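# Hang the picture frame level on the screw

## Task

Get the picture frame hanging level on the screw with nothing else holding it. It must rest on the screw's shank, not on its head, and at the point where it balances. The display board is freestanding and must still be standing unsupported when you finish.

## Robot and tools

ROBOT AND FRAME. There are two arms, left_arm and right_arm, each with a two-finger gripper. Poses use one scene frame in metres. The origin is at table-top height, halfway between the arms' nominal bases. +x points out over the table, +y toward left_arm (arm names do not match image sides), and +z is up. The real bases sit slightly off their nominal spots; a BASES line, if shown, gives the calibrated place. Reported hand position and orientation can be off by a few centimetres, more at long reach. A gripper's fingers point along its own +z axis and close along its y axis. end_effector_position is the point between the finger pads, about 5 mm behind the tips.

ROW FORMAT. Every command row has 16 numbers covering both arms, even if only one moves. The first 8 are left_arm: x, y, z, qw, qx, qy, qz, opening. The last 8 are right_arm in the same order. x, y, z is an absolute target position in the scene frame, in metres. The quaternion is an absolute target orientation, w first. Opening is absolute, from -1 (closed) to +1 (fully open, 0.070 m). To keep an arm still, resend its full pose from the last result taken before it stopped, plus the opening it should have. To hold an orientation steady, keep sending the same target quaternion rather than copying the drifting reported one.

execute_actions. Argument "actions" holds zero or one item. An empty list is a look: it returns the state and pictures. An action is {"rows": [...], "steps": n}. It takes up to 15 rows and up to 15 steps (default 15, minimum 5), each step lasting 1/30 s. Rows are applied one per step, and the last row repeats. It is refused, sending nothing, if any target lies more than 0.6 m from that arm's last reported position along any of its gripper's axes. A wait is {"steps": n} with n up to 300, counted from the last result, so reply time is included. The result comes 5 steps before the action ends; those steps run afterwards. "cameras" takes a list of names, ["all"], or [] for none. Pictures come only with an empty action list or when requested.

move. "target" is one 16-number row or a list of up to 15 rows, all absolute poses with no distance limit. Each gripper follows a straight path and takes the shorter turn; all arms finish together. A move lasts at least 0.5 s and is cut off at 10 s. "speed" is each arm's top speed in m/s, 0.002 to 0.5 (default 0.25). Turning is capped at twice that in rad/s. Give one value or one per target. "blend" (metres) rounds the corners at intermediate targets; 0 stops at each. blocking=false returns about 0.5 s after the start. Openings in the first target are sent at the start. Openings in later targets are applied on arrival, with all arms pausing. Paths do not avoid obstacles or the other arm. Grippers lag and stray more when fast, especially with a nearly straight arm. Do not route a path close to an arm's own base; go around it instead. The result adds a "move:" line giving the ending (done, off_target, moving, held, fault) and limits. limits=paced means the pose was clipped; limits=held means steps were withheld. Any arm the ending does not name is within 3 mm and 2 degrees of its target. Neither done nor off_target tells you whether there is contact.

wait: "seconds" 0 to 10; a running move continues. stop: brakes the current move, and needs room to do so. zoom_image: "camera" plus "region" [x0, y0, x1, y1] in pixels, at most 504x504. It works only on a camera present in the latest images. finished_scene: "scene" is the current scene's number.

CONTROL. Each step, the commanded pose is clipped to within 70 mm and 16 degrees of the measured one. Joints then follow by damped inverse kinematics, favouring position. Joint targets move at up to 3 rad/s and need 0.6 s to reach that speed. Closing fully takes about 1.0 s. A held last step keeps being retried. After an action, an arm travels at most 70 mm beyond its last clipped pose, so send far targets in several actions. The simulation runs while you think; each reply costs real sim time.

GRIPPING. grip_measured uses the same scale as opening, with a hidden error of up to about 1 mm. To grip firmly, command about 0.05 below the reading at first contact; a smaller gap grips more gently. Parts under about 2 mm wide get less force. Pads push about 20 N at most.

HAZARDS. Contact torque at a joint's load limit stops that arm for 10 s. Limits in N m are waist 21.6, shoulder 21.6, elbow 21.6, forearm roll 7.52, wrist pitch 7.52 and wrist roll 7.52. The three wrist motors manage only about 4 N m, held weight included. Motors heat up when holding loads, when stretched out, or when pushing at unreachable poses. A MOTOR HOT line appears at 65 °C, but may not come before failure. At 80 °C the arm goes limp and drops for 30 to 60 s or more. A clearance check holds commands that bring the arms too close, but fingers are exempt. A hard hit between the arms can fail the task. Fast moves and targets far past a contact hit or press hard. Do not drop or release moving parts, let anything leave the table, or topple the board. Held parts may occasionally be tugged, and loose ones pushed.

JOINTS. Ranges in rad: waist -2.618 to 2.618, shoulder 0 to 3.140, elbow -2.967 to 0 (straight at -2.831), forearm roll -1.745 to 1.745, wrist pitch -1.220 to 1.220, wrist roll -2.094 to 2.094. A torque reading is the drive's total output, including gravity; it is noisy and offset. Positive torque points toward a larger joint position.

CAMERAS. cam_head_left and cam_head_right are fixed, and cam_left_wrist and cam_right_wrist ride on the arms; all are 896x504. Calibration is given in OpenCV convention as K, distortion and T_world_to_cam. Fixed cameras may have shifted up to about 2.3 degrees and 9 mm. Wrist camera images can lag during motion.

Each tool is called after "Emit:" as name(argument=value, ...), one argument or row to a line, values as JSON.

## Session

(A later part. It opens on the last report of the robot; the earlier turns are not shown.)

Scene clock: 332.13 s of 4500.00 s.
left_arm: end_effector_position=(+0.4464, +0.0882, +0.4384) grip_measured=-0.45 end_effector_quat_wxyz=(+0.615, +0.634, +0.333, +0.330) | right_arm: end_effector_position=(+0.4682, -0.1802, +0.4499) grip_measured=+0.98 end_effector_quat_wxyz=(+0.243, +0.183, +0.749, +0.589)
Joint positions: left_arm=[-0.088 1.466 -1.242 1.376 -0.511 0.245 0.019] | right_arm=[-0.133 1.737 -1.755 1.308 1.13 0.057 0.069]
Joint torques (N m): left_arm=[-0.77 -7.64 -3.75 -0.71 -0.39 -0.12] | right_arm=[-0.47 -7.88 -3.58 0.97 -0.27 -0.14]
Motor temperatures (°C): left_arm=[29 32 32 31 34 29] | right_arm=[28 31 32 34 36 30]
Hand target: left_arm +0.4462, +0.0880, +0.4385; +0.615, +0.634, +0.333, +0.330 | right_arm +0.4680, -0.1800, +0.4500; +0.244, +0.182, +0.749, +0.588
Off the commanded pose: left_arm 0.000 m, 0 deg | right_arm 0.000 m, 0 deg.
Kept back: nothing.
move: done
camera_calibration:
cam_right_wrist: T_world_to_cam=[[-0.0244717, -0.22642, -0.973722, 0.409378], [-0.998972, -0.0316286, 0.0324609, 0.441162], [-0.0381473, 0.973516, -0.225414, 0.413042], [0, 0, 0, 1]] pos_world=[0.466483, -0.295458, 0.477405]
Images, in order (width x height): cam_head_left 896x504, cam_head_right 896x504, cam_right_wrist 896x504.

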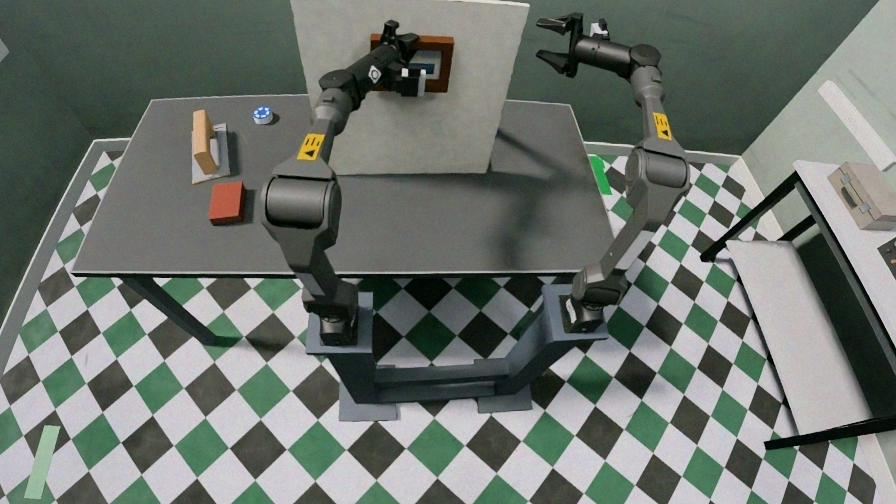

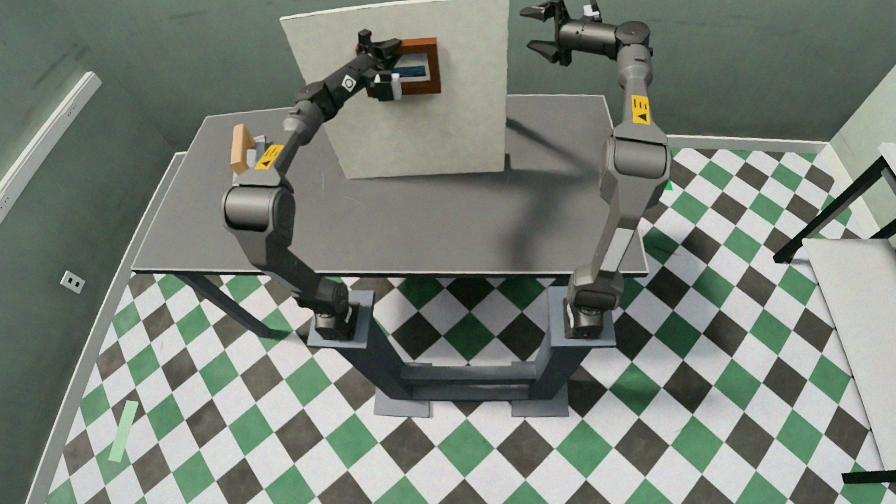

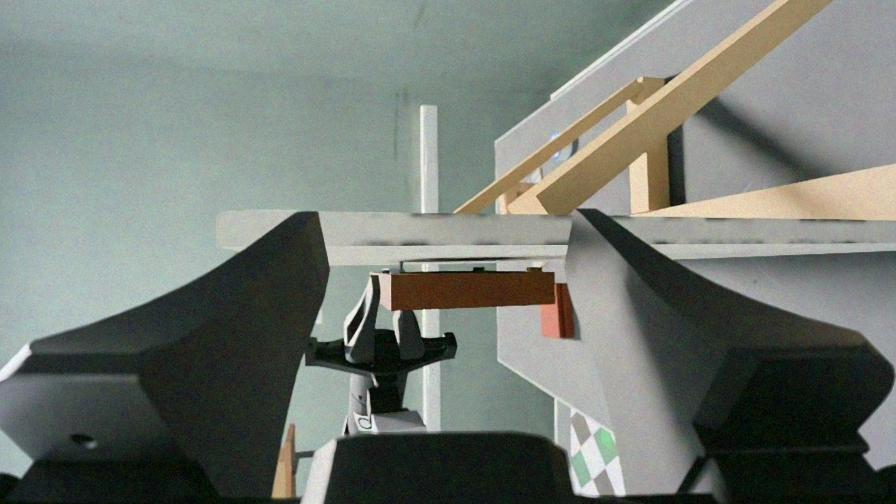

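Emit:
move(
  target=[0.4463,0.0880,0.4345,0.6152,0.6340,0.3330,0.3304,-0.54,0.468,-0.18,0.45,0.2424,0.1815,0.7457,0.5858,0.98],
  speed=0.006,
  cameras=["cam_right_wrist"],
)

Emit:
zoom_image(
  camera="cam_right_wrist",
  region=[370, 245, 430, 305],
)

Scene clock: 334.70 s of 4500.00 s.
left_arm: end_effector_position=(+0.4463, +0.0883, +0.4348) grip_measured=-0.45 end_effector_quat_wxyz=(+0.615, +0.634, +0.333, +0.331) | right_arm: end_effector_position=(+0.4682, -0.1802, +0.4499) grip_measured=+0.98 end_effector_quat_wxyz=(+0.243, +0.183, +0.749, +0.589)
Joint positions: left_arm=[-0.088 1.466 -1.227 1.349 -0.514 0.277 0.019] | right_arm=[-0.133 1.737 -1.755 1.308 1.13 0.057 0.069]
Joint torques (N m): left_arm=[-0.13 -5.86 -3.74 -0.77 -0.76 -0.07] | right_arm=[-0.48 -7.85 -3.65 0.96 -0.3 -0.13]
Motor temperatures (°C): left_arm=[29 32 32 31 34 29] | right_arm=[28 31 32 34 36 30]
Hand target: left_arm +0.4463, +0.0880, +0.4345; +0.615, +0.634, +0.333, +0.330 | right_arm +0.4680, -0.1800, +0.4500; +0.244, +0.182, +0.749, +0.588
Off the commanded pose: left_arm 0.000 m, 0 deg | right_arm 0.000 m, 0 deg.
Kept back: nothing.
move: done
camera_calibration:
cam_right_wrist: T_world_to_cam=[[-0.0244717, -0.22642, -0.973722, 0.409378], [-0.998972, -0.0316286, 0.0324609, 0.441162], [-0.0381473, 0.973516, -0.225414, 0.413042], [0, 0, 0, 1]] pos_world=[0.466483, -0.295458, 0.477405]
Images, in order (width x height): cam_right_wrist 896x504.

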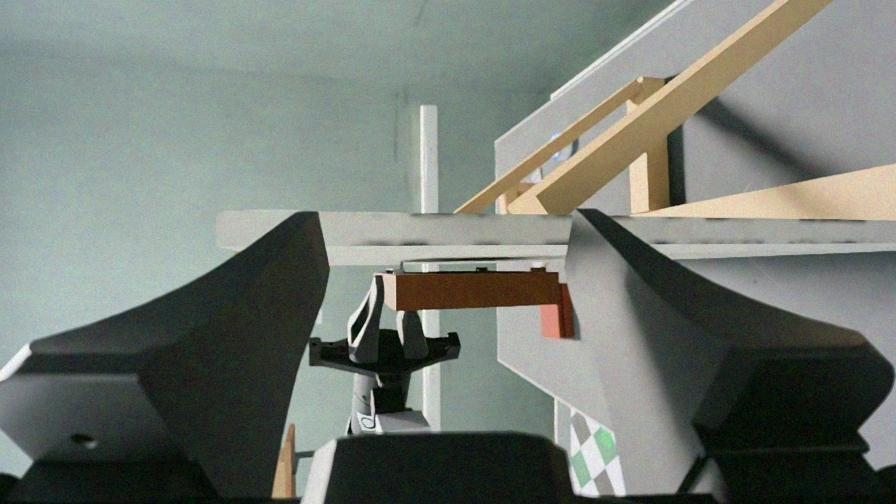

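Scaled by 8.400 from the camera's 896x504 image, which has a finer 1280x720 frame.

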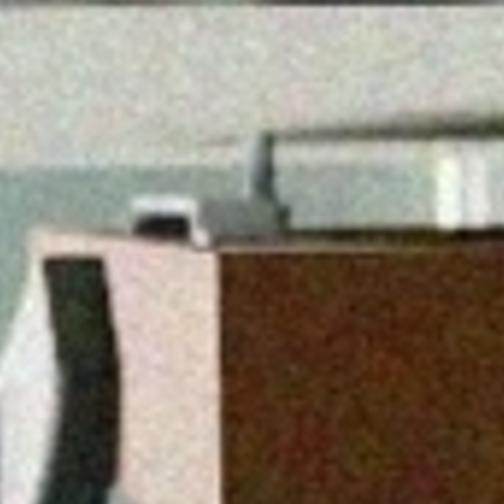

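Emit:
move(
  target=[0.4463,0.0880,0.4325,0.6152,0.6340,0.3330,0.3304,-0.54,0.468,-0.18,0.45,0.2424,0.1815,0.7457,0.5858,0.98],
  speed=0.006,
  cameras=["cam_right_wrist"],
)

Emit:
zoom_image(
  camera="cam_right_wrist",
  region=[370, 245, 430, 305],
)

Scene clock: 335.63 s of 4500.00 s.
left_arm: end_effector_position=(+0.4462, +0.0883, +0.4337) grip_measured=-0.45 end_effector_quat_wxyz=(+0.616, +0.633, +0.333, +0.331) | right_arm: end_effector_position=(+0.4682, -0.1802, +0.4499) grip_measured=+0.98 end_effector_quat_wxyz=(+0.243, +0.183, +0.749, +0.589)
Joint positions: left_arm=[-0.088 1.466 -1.221 1.335 -0.516 0.292 0.019] | right_arm=[-0.133 1.737 -1.755 1.308 1.13 0.057 0.069]
Joint torques (N m): left_arm=[-1.21 -4.14 -1.32 -0.14 -0.87 -0.17] | right_arm=[-0.47 -7.87 -3.63 0.96 -0.31 -0.12]
Motor temperatures (°C): left_arm=[29 32 32 31 34 29] | right_arm=[28 31 32 34 36 30]
Hand target: left_arm +0.4463, +0.0880, +0.4325; +0.615, +0.634, +0.333, +0.330 | right_arm +0.4680, -0.1800, +0.4500; +0.244, +0.182, +0.749, +0.588
Off the commanded pose: left_arm 0.001 m, 0 deg | right_arm 0.000 m, 0 deg.
Kept back: nothing.
move: done
camera_calibration:
cam_right_wrist: T_world_to_cam=[[-0.0244717, -0.22642, -0.973722, 0.409378], [-0.998972, -0.0316286, 0.0324609, 0.441162], [-0.0381473, 0.973516, -0.225414, 0.413042], [0, 0, 0, 1]] pos_world=[0.466483, -0.295458, 0.477405]
Images, in order (width x height): cam_right_wrist 896x504.

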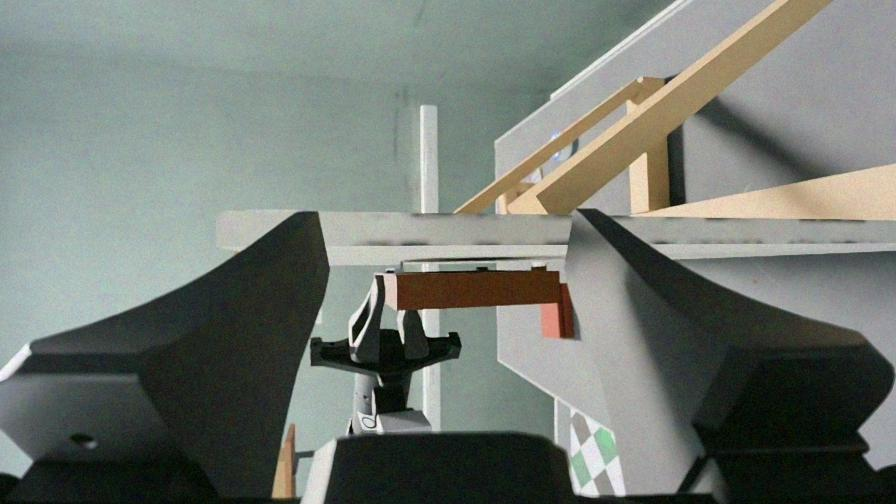

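Scaled by 8.400 from the camera's 896x504 image, which has a finer 1280x720 frame.

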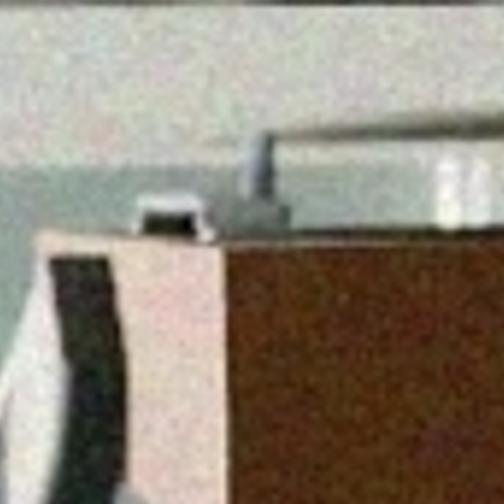

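Emit:
move(
  target=[
    [0.4463,0.0880,0.4350,0.6152,0.6340,0.3330,0.3304,-0.54,0.468,-0.18,0.45,0.2424,0.1815,0.7457,0.5858,0.98],
    [0.4473,0.0880,0.4350,0.6152,0.6340,0.3330,0.3304,-0.54,0.468,-0.18,0.45,0.2424,0.1815,0.7457,0.5858,0.98],
  ],
  speed=0.006,
  cameras=["cam_right_wrist"],
)

Emit:
zoom_image(
  camera="cam_right_wrist",
  region=[370, 245, 430, 305],
)

Scene clock: 337.23 s of 4500.00 s.
left_arm: end_effector_position=(+0.4472, +0.0876, +0.4331) grip_measured=-0.45 end_effector_quat_wxyz=(+0.614, +0.635, +0.333, +0.329) | right_arm: end_effector_position=(+0.4682, -0.1802, +0.4499) grip_measured=+0.98 end_effector_quat_wxyz=(+0.243, +0.183, +0.749, +0.589)
Joint positions: left_arm=[-0.089 1.471 -1.229 1.355 -0.514 0.272 0.019] | right_arm=[-0.133 1.737 -1.755 1.308 1.13 0.057 0.069]
Joint torques (N m): left_arm=[-1.61 -3.99 -5.02 -0.98 -0.64 -0.16] | right_arm=[-0.47 -7.87 -3.62 0.96 -0.31 -0.11]
Motor temperatures (°C): left_arm=[29 32 32 31 34 29] | right_arm=[28 31 32 34 36 30]
Hand target: left_arm +0.4473, +0.0880, +0.4350; +0.615, +0.634, +0.333, +0.330 | right_arm +0.4680, -0.1800, +0.4500; +0.244, +0.182, +0.749, +0.588
Off the commanded pose: left_arm 0.002 m, 0 deg | right_arm 0.000 m, 0 deg.
Kept back: nothing.
move: done
camera_calibration:
cam_right_wrist: T_world_to_cam=[[-0.0244717, -0.22642, -0.973722, 0.409378], [-0.998972, -0.0316286, 0.0324609, 0.441162], [-0.0381473, 0.973516, -0.225414, 0.413042], [0, 0, 0, 1]] pos_world=[0.466483, -0.295458, 0.477405]
Images, in order (width x height): cam_right_wrist 896x504.

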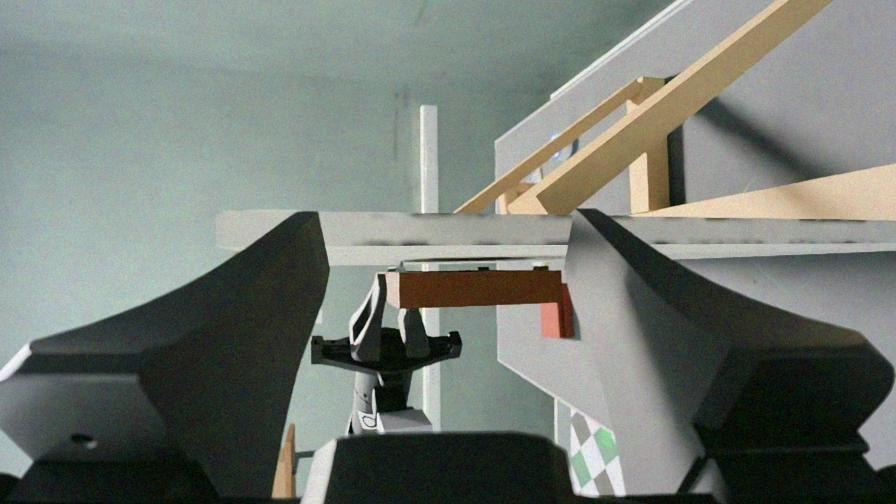

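Scaled by 8.400 from the camera's 896x504 image, which has a finer 1280x720 frame.

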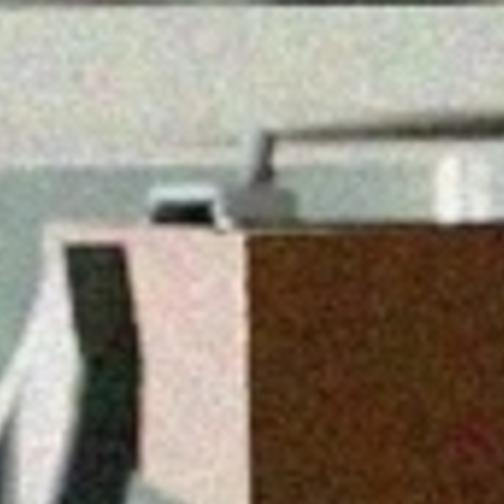

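Emit:
move(
  target=[0.4473,0.0880,0.4325,0.6152,0.6340,0.3330,0.3304,-0.54,0.468,-0.18,0.45,0.2424,0.1815,0.7457,0.5858,0.98],
  speed=0.006,
  cameras=["cam_right_wrist"],
)

Emit:
zoom_image(
  camera="cam_right_wrist",
  region=[370, 245, 430, 305],
)

Scene clock: 338.30 s of 4500.00 s.
left_arm: end_effector_position=(+0.4475, +0.0877, +0.4326) grip_measured=-0.45 end_effector_quat_wxyz=(+0.615, +0.634, +0.333, +0.330) | right_arm: end_effector_position=(+0.4682, -0.1802, +0.4499) grip_measured=+0.98 end_effector_quat_wxyz=(+0.243, +0.183, +0.749, +0.589)
Joint positions: left_arm=[-0.089 1.472 -1.224 1.335 -0.516 0.292 0.019] | right_arm=[-0.133 1.737 -1.755 1.308 1.13 0.057 0.069]
Joint torques (N m): left_arm=[1.91 -5.84 -3.1 -0.49 0.4 -0.08] | right_arm=[-0.48 -7.81 -3.65 0.95 -0.3 -0.11]
Motor temperatures (°C): left_arm=[29 32 32 31 34 29] | right_arm=[28 31 32 34 36 30]
Hand target: left_arm +0.4473, +0.0880, +0.4325; +0.615, +0.634, +0.333, +0.330 | right_arm +0.4680, -0.1800, +0.4500; +0.244, +0.182, +0.749, +0.588
Off the commanded pose: left_arm 0.000 m, 0 deg | right_arm 0.000 m, 0 deg.
Kept back: nothing.
move: done
camera_calibration:
cam_right_wrist: T_world_to_cam=[[-0.0244717, -0.22642, -0.973722, 0.409378], [-0.998972, -0.0316286, 0.0324609, 0.441162], [-0.0381473, 0.973516, -0.225414, 0.413042], [0, 0, 0, 1]] pos_world=[0.466483, -0.295458, 0.477405]
Images, in order (width x height): cam_right_wrist 896x504.

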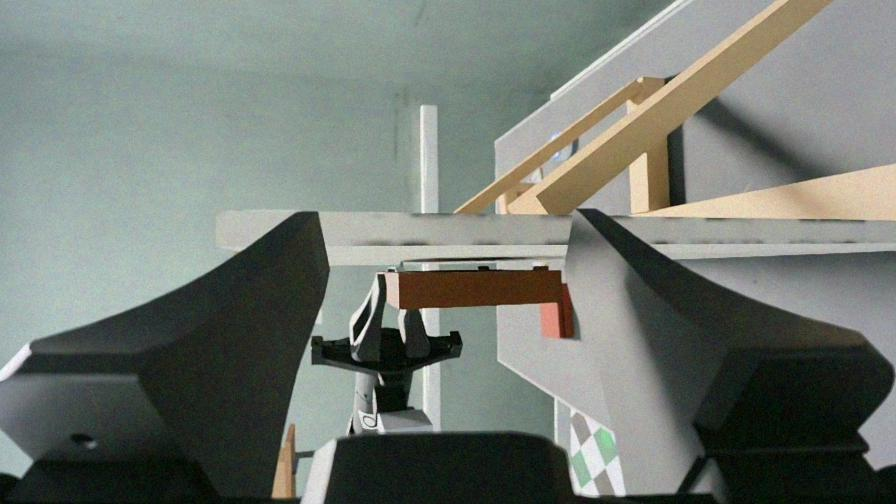

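Scaled by 8.400 from the camera's 896x504 image, which has a finer 1280x720 frame.

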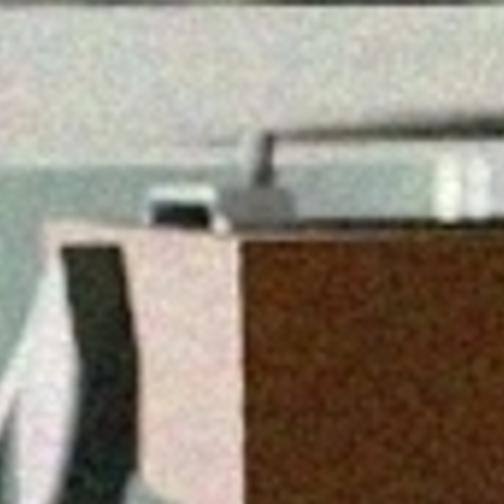

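Emit:
move(
  target=[0.4473,0.0880,0.4312,0.6152,0.6340,0.3330,0.3304,-0.54,0.468,-0.18,0.45,0.2424,0.1815,0.7457,0.5858,0.98],
  speed=0.006,
  cameras=["cam_right_wrist","cam_head_right"],
)

Emit:
zoom_image(
  camera="cam_right_wrist",
  region=[370, 245, 430, 305],
)

Scene clock: 339.30 s of 4500.00 s.
left_arm: end_effector_position=(+0.4473, +0.0881, +0.4317) grip_measured=-0.45 end_effector_quat_wxyz=(+0.615, +0.634, +0.333, +0.331) | right_arm: end_effector_position=(+0.4682, -0.1802, +0.4499) grip_measured=+0.98 end_effector_quat_wxyz=(+0.243, +0.183, +0.749, +0.589)
Joint positions: left_arm=[-0.088 1.471 -1.219 1.327 -0.517 0.302 0.019] | right_arm=[-0.133 1.737 -1.755 1.308 1.13 0.057 0.069]
Joint torques (N m): left_arm=[0.64 -4.7 -1.74 -0.39 -0.25 -0.08] | right_arm=[-0.49 -7.81 -3.66 0.95 -0.31 -0.1]
Motor temperatures (°C): left_arm=[29 32 32 31 34 29] | right_arm=[28 31 32 34 36 30]
Hand target: left_arm +0.4473, +0.0880, +0.4312; +0.615, +0.634, +0.333, +0.330 | right_arm +0.4680, -0.1800, +0.4500; +0.244, +0.182, +0.749, +0.588
Off the commanded pose: left_arm 0.001 m, 0 deg | right_arm 0.000 m, 0 deg.
Kept back: nothing.
move: done
camera_calibration:
cam_right_wrist: T_world_to_cam=[[-0.0244717, -0.22642, -0.973722, 0.409378], [-0.998972, -0.0316286, 0.0324609, 0.441162], [-0.0381473, 0.973516, -0.225414, 0.413042], [0, 0, 0, 1]] pos_world=[0.466483, -0.295458, 0.477405]
Images, in order (width x height): cam_head_right 896x504, cam_right_wrist 896x504.

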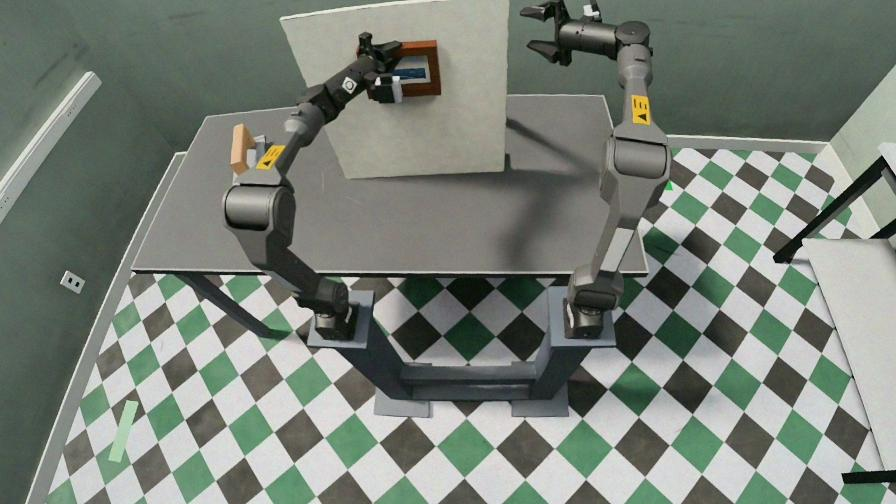

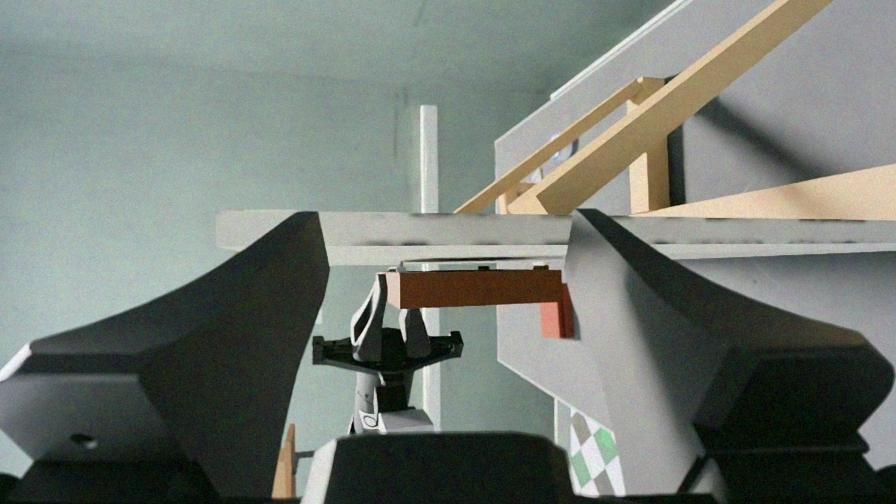

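Scaled by 8.400 from the camera's 896x504 image, which has a finer 1280x720 frame.

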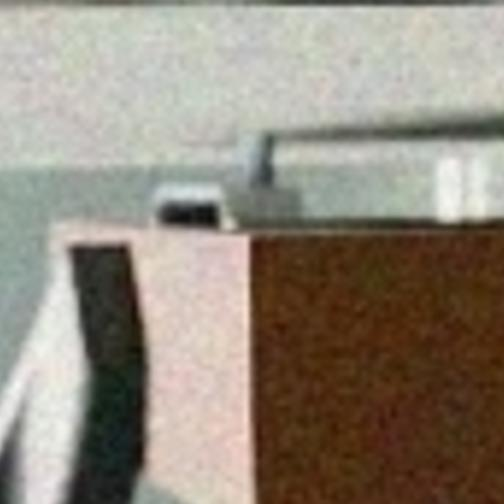

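Emit:
move(
  target=[0.4470,0.0880,0.4314,0.6152,0.6340,0.3330,0.3304,-0.44,0.468,-0.18,0.45,0.2424,0.1815,0.7457,0.5858,0.98],
  speed=0.006,
  cameras=["cam_right_wrist"],
)

Emit:
zoom_image(
  camera="cam_right_wrist",
  region=[370, 245, 430, 305],
)

Scene clock: 340.83 s of 4500.00 s.
left_arm: end_effector_position=(+0.4473, +0.0881, +0.4308) grip_measured=-0.43 end_effector_quat_wxyz=(+0.615, +0.634, +0.334, +0.330) | right_arm: end_effector_position=(+0.4682, -0.1802, +0.4499) grip_measured=+0.98 end_effector_quat_wxyz=(+0.243, +0.183, +0.749, +0.589)
Joint positions: left_arm=[-0.088 1.471 -1.217 1.327 -0.517 0.301 0.02] | right_arm=[-0.133 1.737 -1.755 1.308 1.13 0.057 0.069]
Joint torques (N m): left_arm=[-2.39 -5.06 -3.18 -0.17 -0.56 -0.26] | right_arm=[-0.47 -7.82 -3.63 0.95 -0.3 -0.1]
Motor temperatures (°C): left_arm=[29 32 32 31 34 29] | right_arm=[28 31 32 34 36 30]
Hand target: left_arm +0.4470, +0.0880, +0.4314; +0.615, +0.634, +0.333, +0.330 | right_arm +0.4680, -0.1800, +0.4500; +0.244, +0.182, +0.749, +0.588
Off the commanded pose: left_arm 0.001 m, 0 deg | right_arm 0.000 m, 0 deg.
Kept back: nothing.
move: done
camera_calibration:
cam_right_wrist: T_world_to_cam=[[-0.0244717, -0.22642, -0.973722, 0.409378], [-0.998972, -0.0316286, 0.0324609, 0.441162], [-0.0381473, 0.973516, -0.225414, 0.413042], [0, 0, 0, 1]] pos_world=[0.466483, -0.295458, 0.477405]
Images, in order (width x height): cam_right_wrist 896x504.

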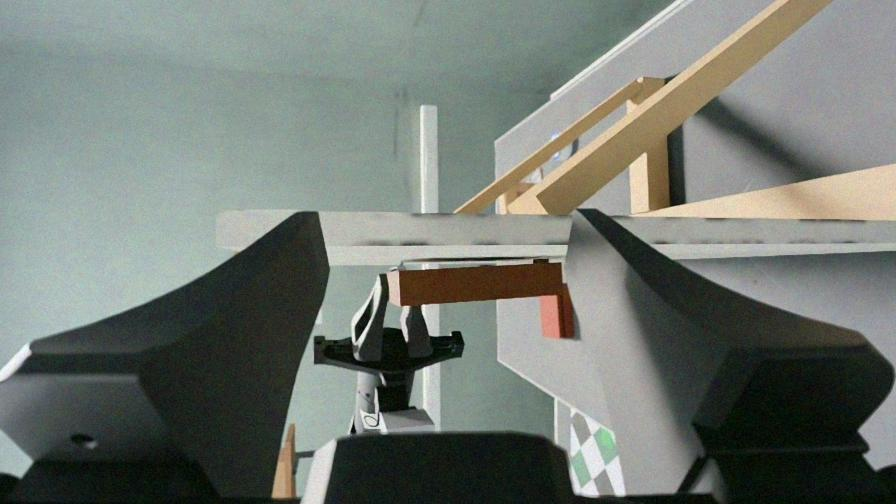

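Scaled by 8.400 from the camera's 896x504 image, which has a finer 1280x720 frame.

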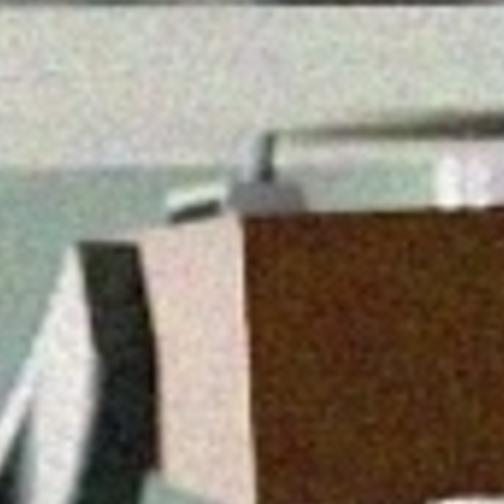

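Emit:
move(
  target=[0.4470,0.0880,0.4314,0.6152,0.6340,0.3330,0.3304,-0.38,0.468,-0.18,0.45,0.2424,0.1815,0.7457,0.5858,0.98],
  speed=0.006,
  cameras=["cam_right_wrist","cam_head_left","cam_head_right"],
)

Emit:
zoom_image(
  camera="cam_right_wrist",
  region=[370, 245, 430, 305],
)

Emit:
zoom_image(
  camera="cam_head_left",
  region=[360, 15, 470, 105],
)

Emit:
zoom_image(
  camera="cam_head_right",
  region=[350, 20, 450, 110],
)

Scene clock: 342.20 s of 4500.00 s.
left_arm: end_effector_position=(+0.4471, +0.0876, +0.4307) grip_measured=-0.38 end_effector_quat_wxyz=(+0.615, +0.634, +0.333, +0.330) | right_arm: end_effector_position=(+0.4682, -0.1802, +0.4499) grip_measured=+0.98 end_effector_quat_wxyz=(+0.243, +0.183, +0.749, +0.589)
Joint positions: left_arm=[-0.089 1.471 -1.217 1.328 -0.517 0.301 0.022] | right_arm=[-0.133 1.737 -1.755 1.308 1.13 0.057 0.069]
Joint torques (N m): left_arm=[0.52 -7.11 -3.91 -0.72 -0.39 -0.16] | right_arm=[-0.45 -7.81 -3.6 0.95 -0.3 -0.09]
Motor temperatures (°C): left_arm=[29 32 32 31 34 29] | right_arm=[28 31 32 34 36 30]
Hand target: left_arm +0.4470, +0.0880, +0.4314; +0.615, +0.634, +0.333, +0.330 | right_arm +0.4680, -0.1800, +0.4500; +0.244, +0.182, +0.749, +0.588
Off the commanded pose: left_arm 0.001 m, 0 deg | right_arm 0.000 m, 0 deg.
Kept back: nothing.
move: done
camera_calibration:
cam_right_wrist: T_world_to_cam=[[-0.0244717, -0.22642, -0.973722, 0.409378], [-0.998972, -0.0316286, 0.0324609, 0.441162], [-0.0381473, 0.973516, -0.225414, 0.413042], [0, 0, 0, 1]] pos_world=[0.466483, -0.295458, 0.477405]
Images, in order (width x height): cam_head_left 896x504, cam_head_right 896x504, cam_right_wrist 896x504.

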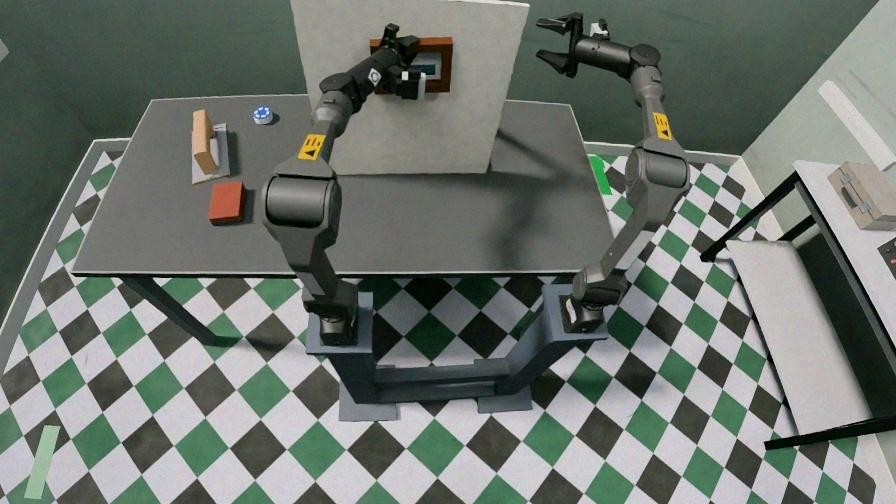

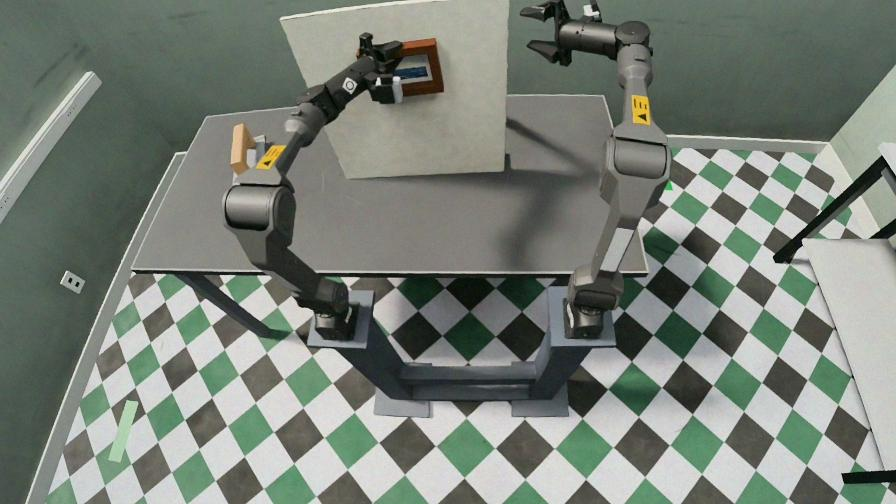

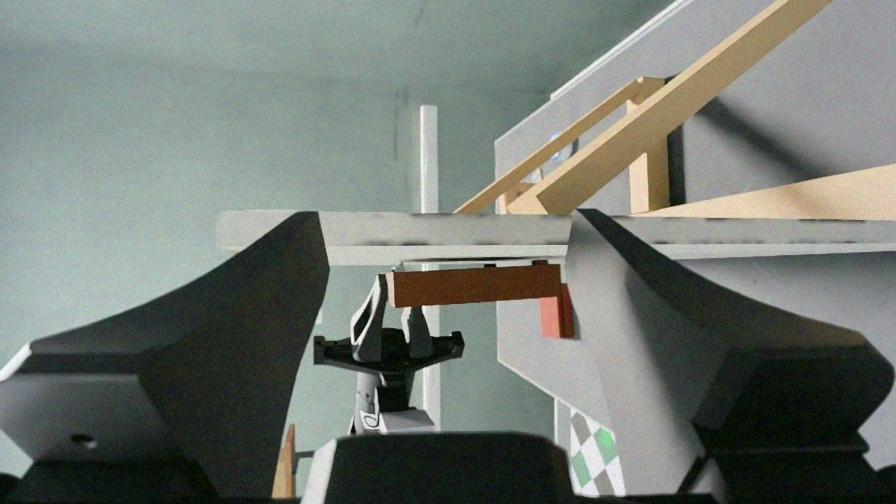

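Scaled by 8.400 from the camera's 896x504 image, which has a finer 1280x720 frame.

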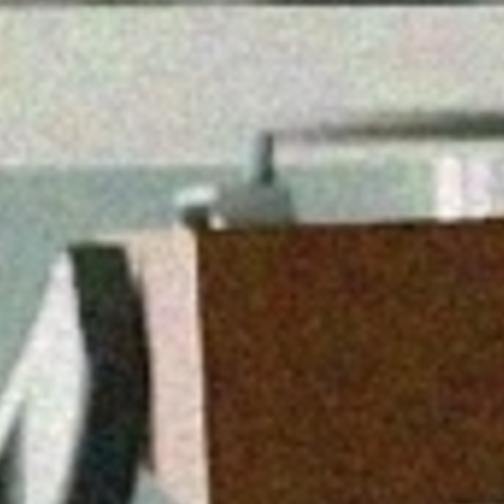

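Scaled by 4.582 from the camera's 896x504 image, which has a finer 1280x720 frame.

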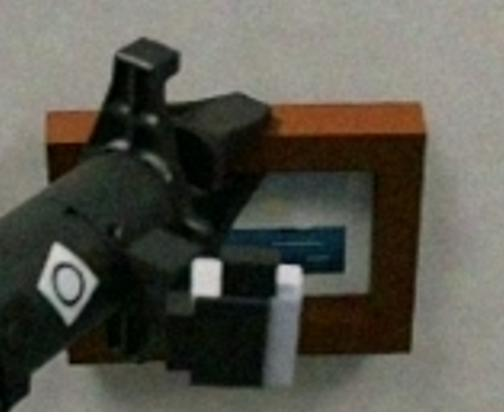

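Scaled by 5.040 from the camera's 896x504 image, which has a finer 1280x720 frame.

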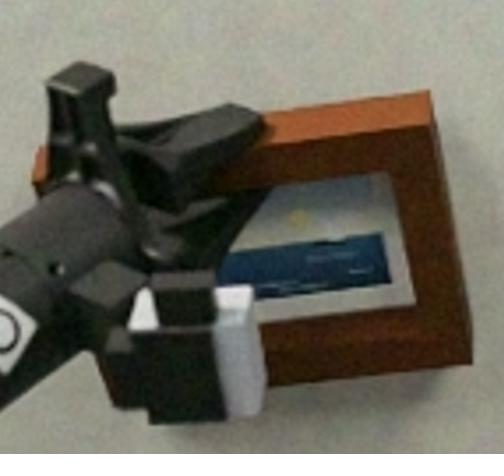

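Emit:
move(
  target=[0.4470,0.0880,0.4314,0.6152,0.6340,0.3330,0.3304,-0.28,0.468,-0.18,0.45,0.2424,0.1815,0.7457,0.5858,0.98],
  speed=0.006,
  cameras=["cam_right_wrist","cam_head_left","cam_head_right"],
)

Emit:
zoom_image(
  camera="cam_right_wrist",
  region=[370, 245, 430, 305],
)

Emit:
zoom_image(
  camera="cam_head_left",
  region=[360, 15, 470, 105],
)

Emit:
zoom_image(
  camera="cam_head_right",
  region=[350, 20, 450, 110],
)

Scene clock: 343.70 s of 4500.00 s.
left_arm: end_effector_position=(+0.4470, +0.0880, +0.4315) grip_measured=-0.28 end_effector_quat_wxyz=(+0.615, +0.634, +0.333, +0.331) | right_arm: end_effector_position=(+0.4682, -0.1802, +0.4499) grip_measured=+0.98 end_effector_quat_wxyz=(+0.243, +0.183, +0.749, +0.589)
Joint positions: left_arm=[-0.088 1.47 -1.218 1.328 -0.517 0.301 0.025] | right_arm=[-0.133 1.737 -1.755 1.308 1.13 0.057 0.069]
Joint torques (N m): left_arm=[0.13 -6.09 -3.49 -0.59 -0.43 -0.03] | right_arm=[-0.45 -7.77 -3.65 0.95 -0.29 -0.08]
Motor temperatures (°C): left_arm=[29 32 32 31 34 29] | right_arm=[28 31 32 34 36 30]
Hand target: left_arm +0.4470, +0.0880, +0.4314; +0.615, +0.634, +0.333, +0.330 | right_arm +0.4680, -0.1800, +0.4500; +0.244, +0.182, +0.749, +0.588
Off the commanded pose: left_arm 0.000 m, 0 deg | right_arm 0.000 m, 0 deg.
Kept back: nothing.
move: done
camera_calibration:
cam_right_wrist: T_world_to_cam=[[-0.0244717, -0.22642, -0.973722, 0.409378], [-0.998972, -0.0316286, 0.0324609, 0.441162], [-0.0381473, 0.973516, -0.225414, 0.413042], [0, 0, 0, 1]] pos_world=[0.466483, -0.295458, 0.477405]
Images, in order (width x height): cam_head_left 896x504, cam_head_right 896x504, cam_right_wrist 896x504.

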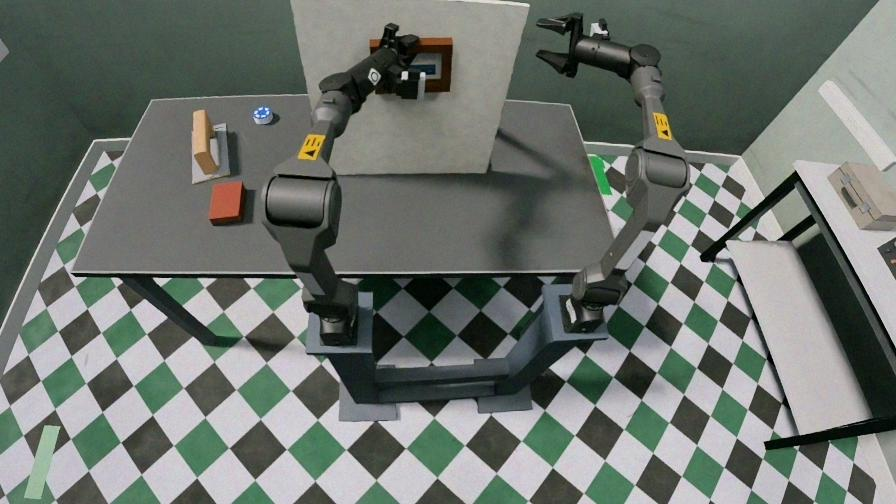

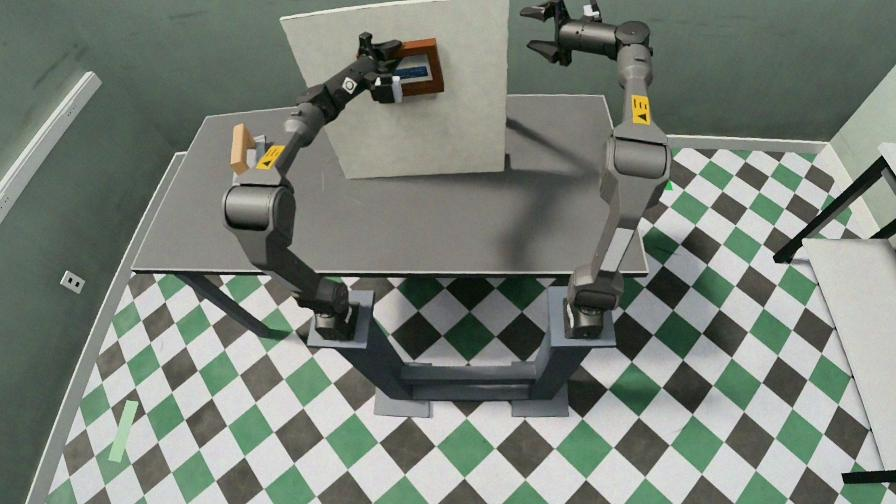

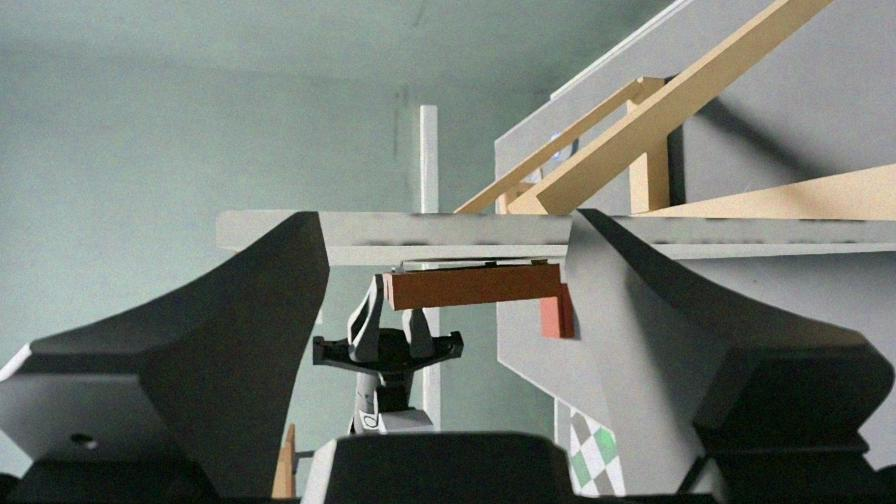

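Scaled by 8.400 from the camera's 896x504 image, which has a finer 1280x720 frame.

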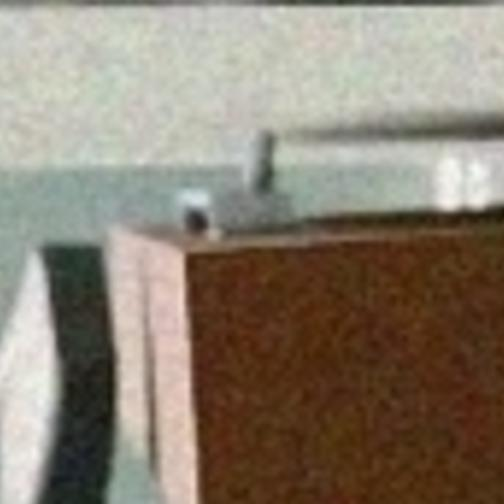

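Scaled by 4.582 from the camera's 896x504 image, which has a finer 1280x720 frame.

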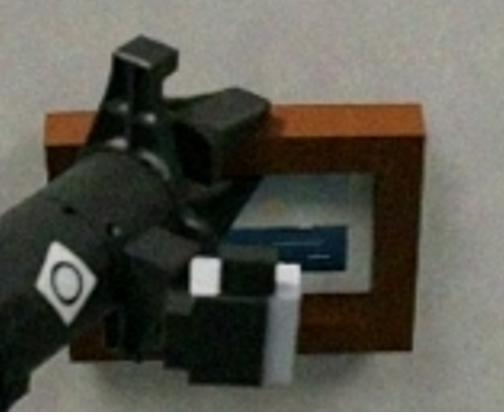

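Scaled by 5.040 from the camera's 896x504 image, which has a finer 1280x720 frame.

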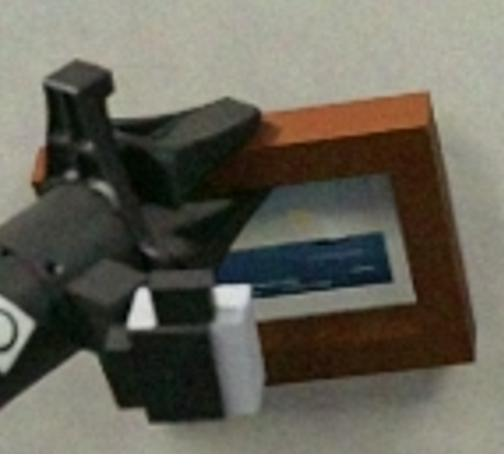

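Emit:
zoom_image(
  camera="cam_right_wrist",
  region=[380, 250, 420, 285],
)

Scaled by 12.600 from the camera's 896x504 image, which has a finer 1280x720 frame.

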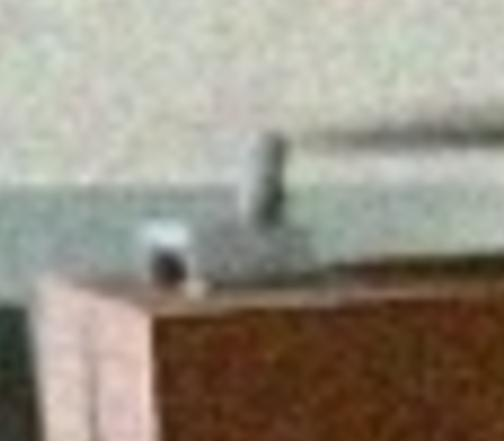

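Emit:
move(
  target=[0.4470,0.0880,0.4314,0.6152,0.6340,0.3330,0.3304,0.1,0.468,-0.18,0.45,0.2424,0.1815,0.7457,0.5858,0.98],
  speed=0.006,
  cameras=["cam_right_wrist","cam_head_left","cam_head_right"],
)

Emit:
zoom_image(
  camera="cam_right_wrist",
  region=[370, 245, 430, 305],
)

Emit:
zoom_image(
  camera="cam_head_left",
  region=[360, 15, 470, 105],
)

Emit:
zoom_image(
  camera="cam_head_right",
  region=[350, 20, 450, 110],
)

Scene clock: 347.97 s of 4500.00 s.
left_arm: end_effector_position=(+0.4470, +0.0880, +0.4315) grip_measured=+0.10 end_effector_quat_wxyz=(+0.615, +0.634, +0.333, +0.331) | right_arm: end_effector_position=(+0.4682, -0.1802, +0.4499) grip_measured=+0.98 end_effector_quat_wxyz=(+0.243, +0.183, +0.749, +0.589)
Joint positions: left_arm=[-0.088 1.47 -1.218 1.328 -0.517 0.301 0.039] | right_arm=[-0.133 1.737 -1.755 1.308 1.13 0.057 0.069]
Joint torques (N m): left_arm=[-0.58 -5.33 -3.11 -0.49 -0.5 -0.06] | right_arm=[-0.47 -7.78 -3.67 0.94 -0.28 -0.07]
Motor temperatures (°C): left_arm=[29 32 32 30 34 29] | right_arm=[28 31 32 34 36 30]
Hand target: left_arm +0.4470, +0.0880, +0.4314; +0.615, +0.634, +0.333, +0.330 | right_arm +0.4680, -0.1800, +0.4500; +0.244, +0.182, +0.749, +0.588
Off the commanded pose: left_arm 0.000 m, 0 deg | right_arm 0.000 m, 0 deg.
Kept back: nothing.
move: done
camera_calibration:
cam_right_wrist: T_world_to_cam=[[-0.0244717, -0.22642, -0.973722, 0.409378], [-0.998972, -0.0316286, 0.0324609, 0.441162], [-0.0381473, 0.973516, -0.225414, 0.413042], [0, 0, 0, 1]] pos_world=[0.466483, -0.295458, 0.477405]
Images, in order (width x height): cam_head_left 896x504, cam_head_right 896x504, cam_right_wrist 896x504.

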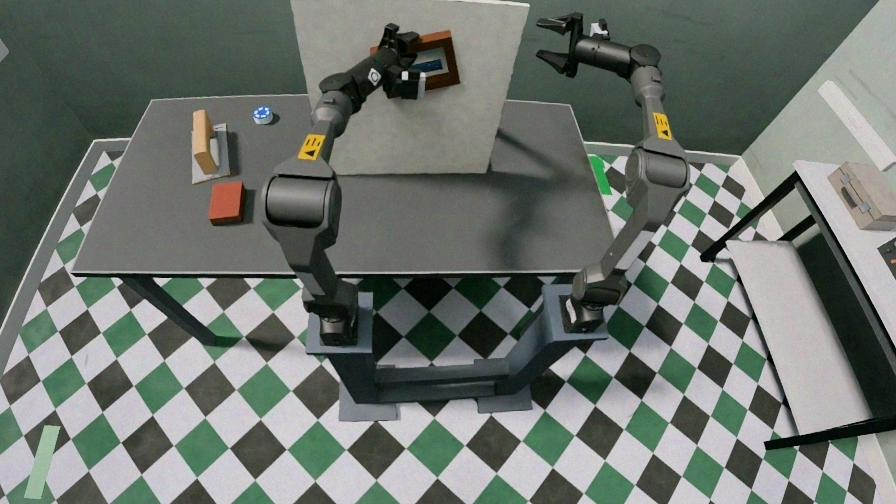

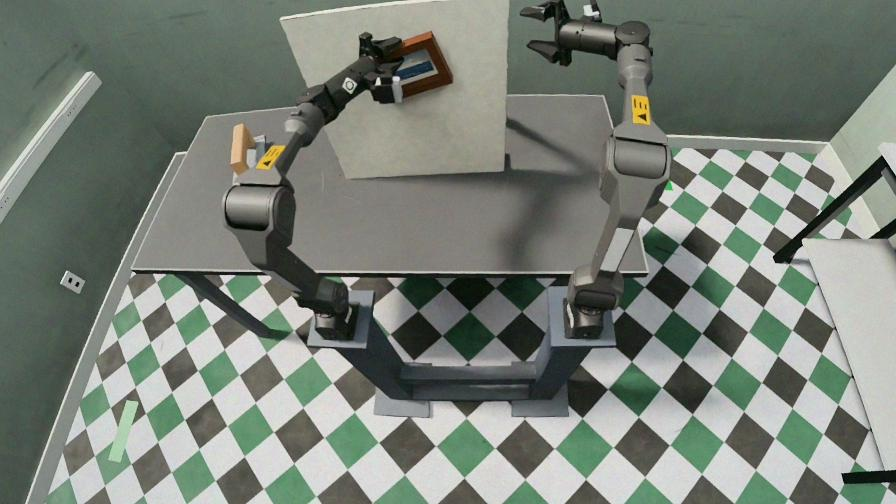

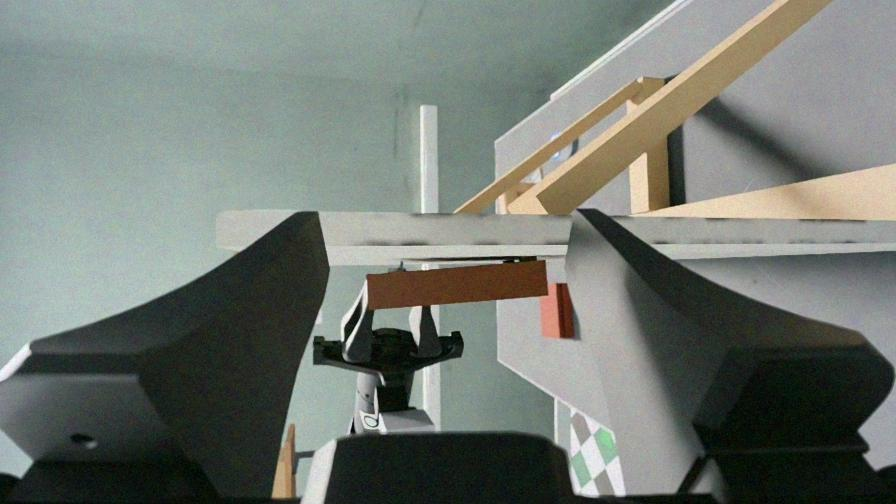

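Scaled by 8.400 from the camera's 896x504 image, which has a finer 1280x720 frame.

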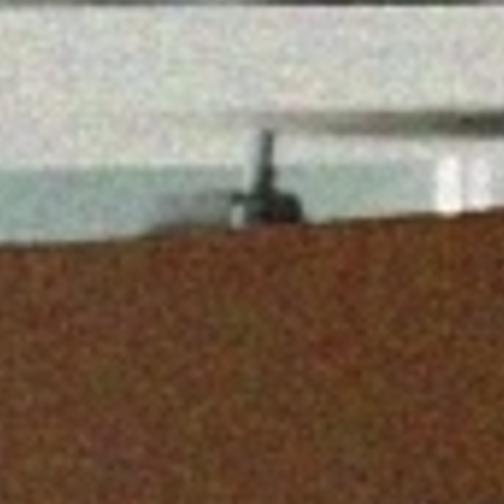

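Scaled by 4.582 from the camera's 896x504 image, which has a finer 1280x720 frame.

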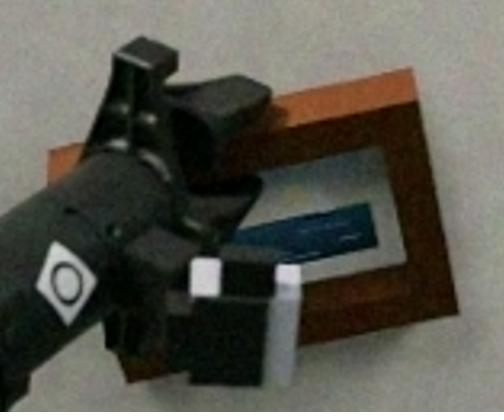

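Scaled by 5.040 from the camera's 896x504 image, which has a finer 1280x720 frame.

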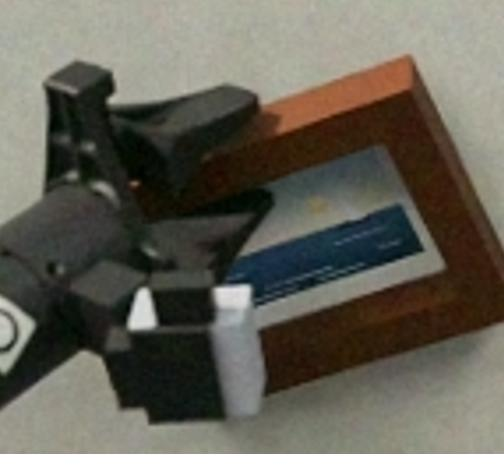

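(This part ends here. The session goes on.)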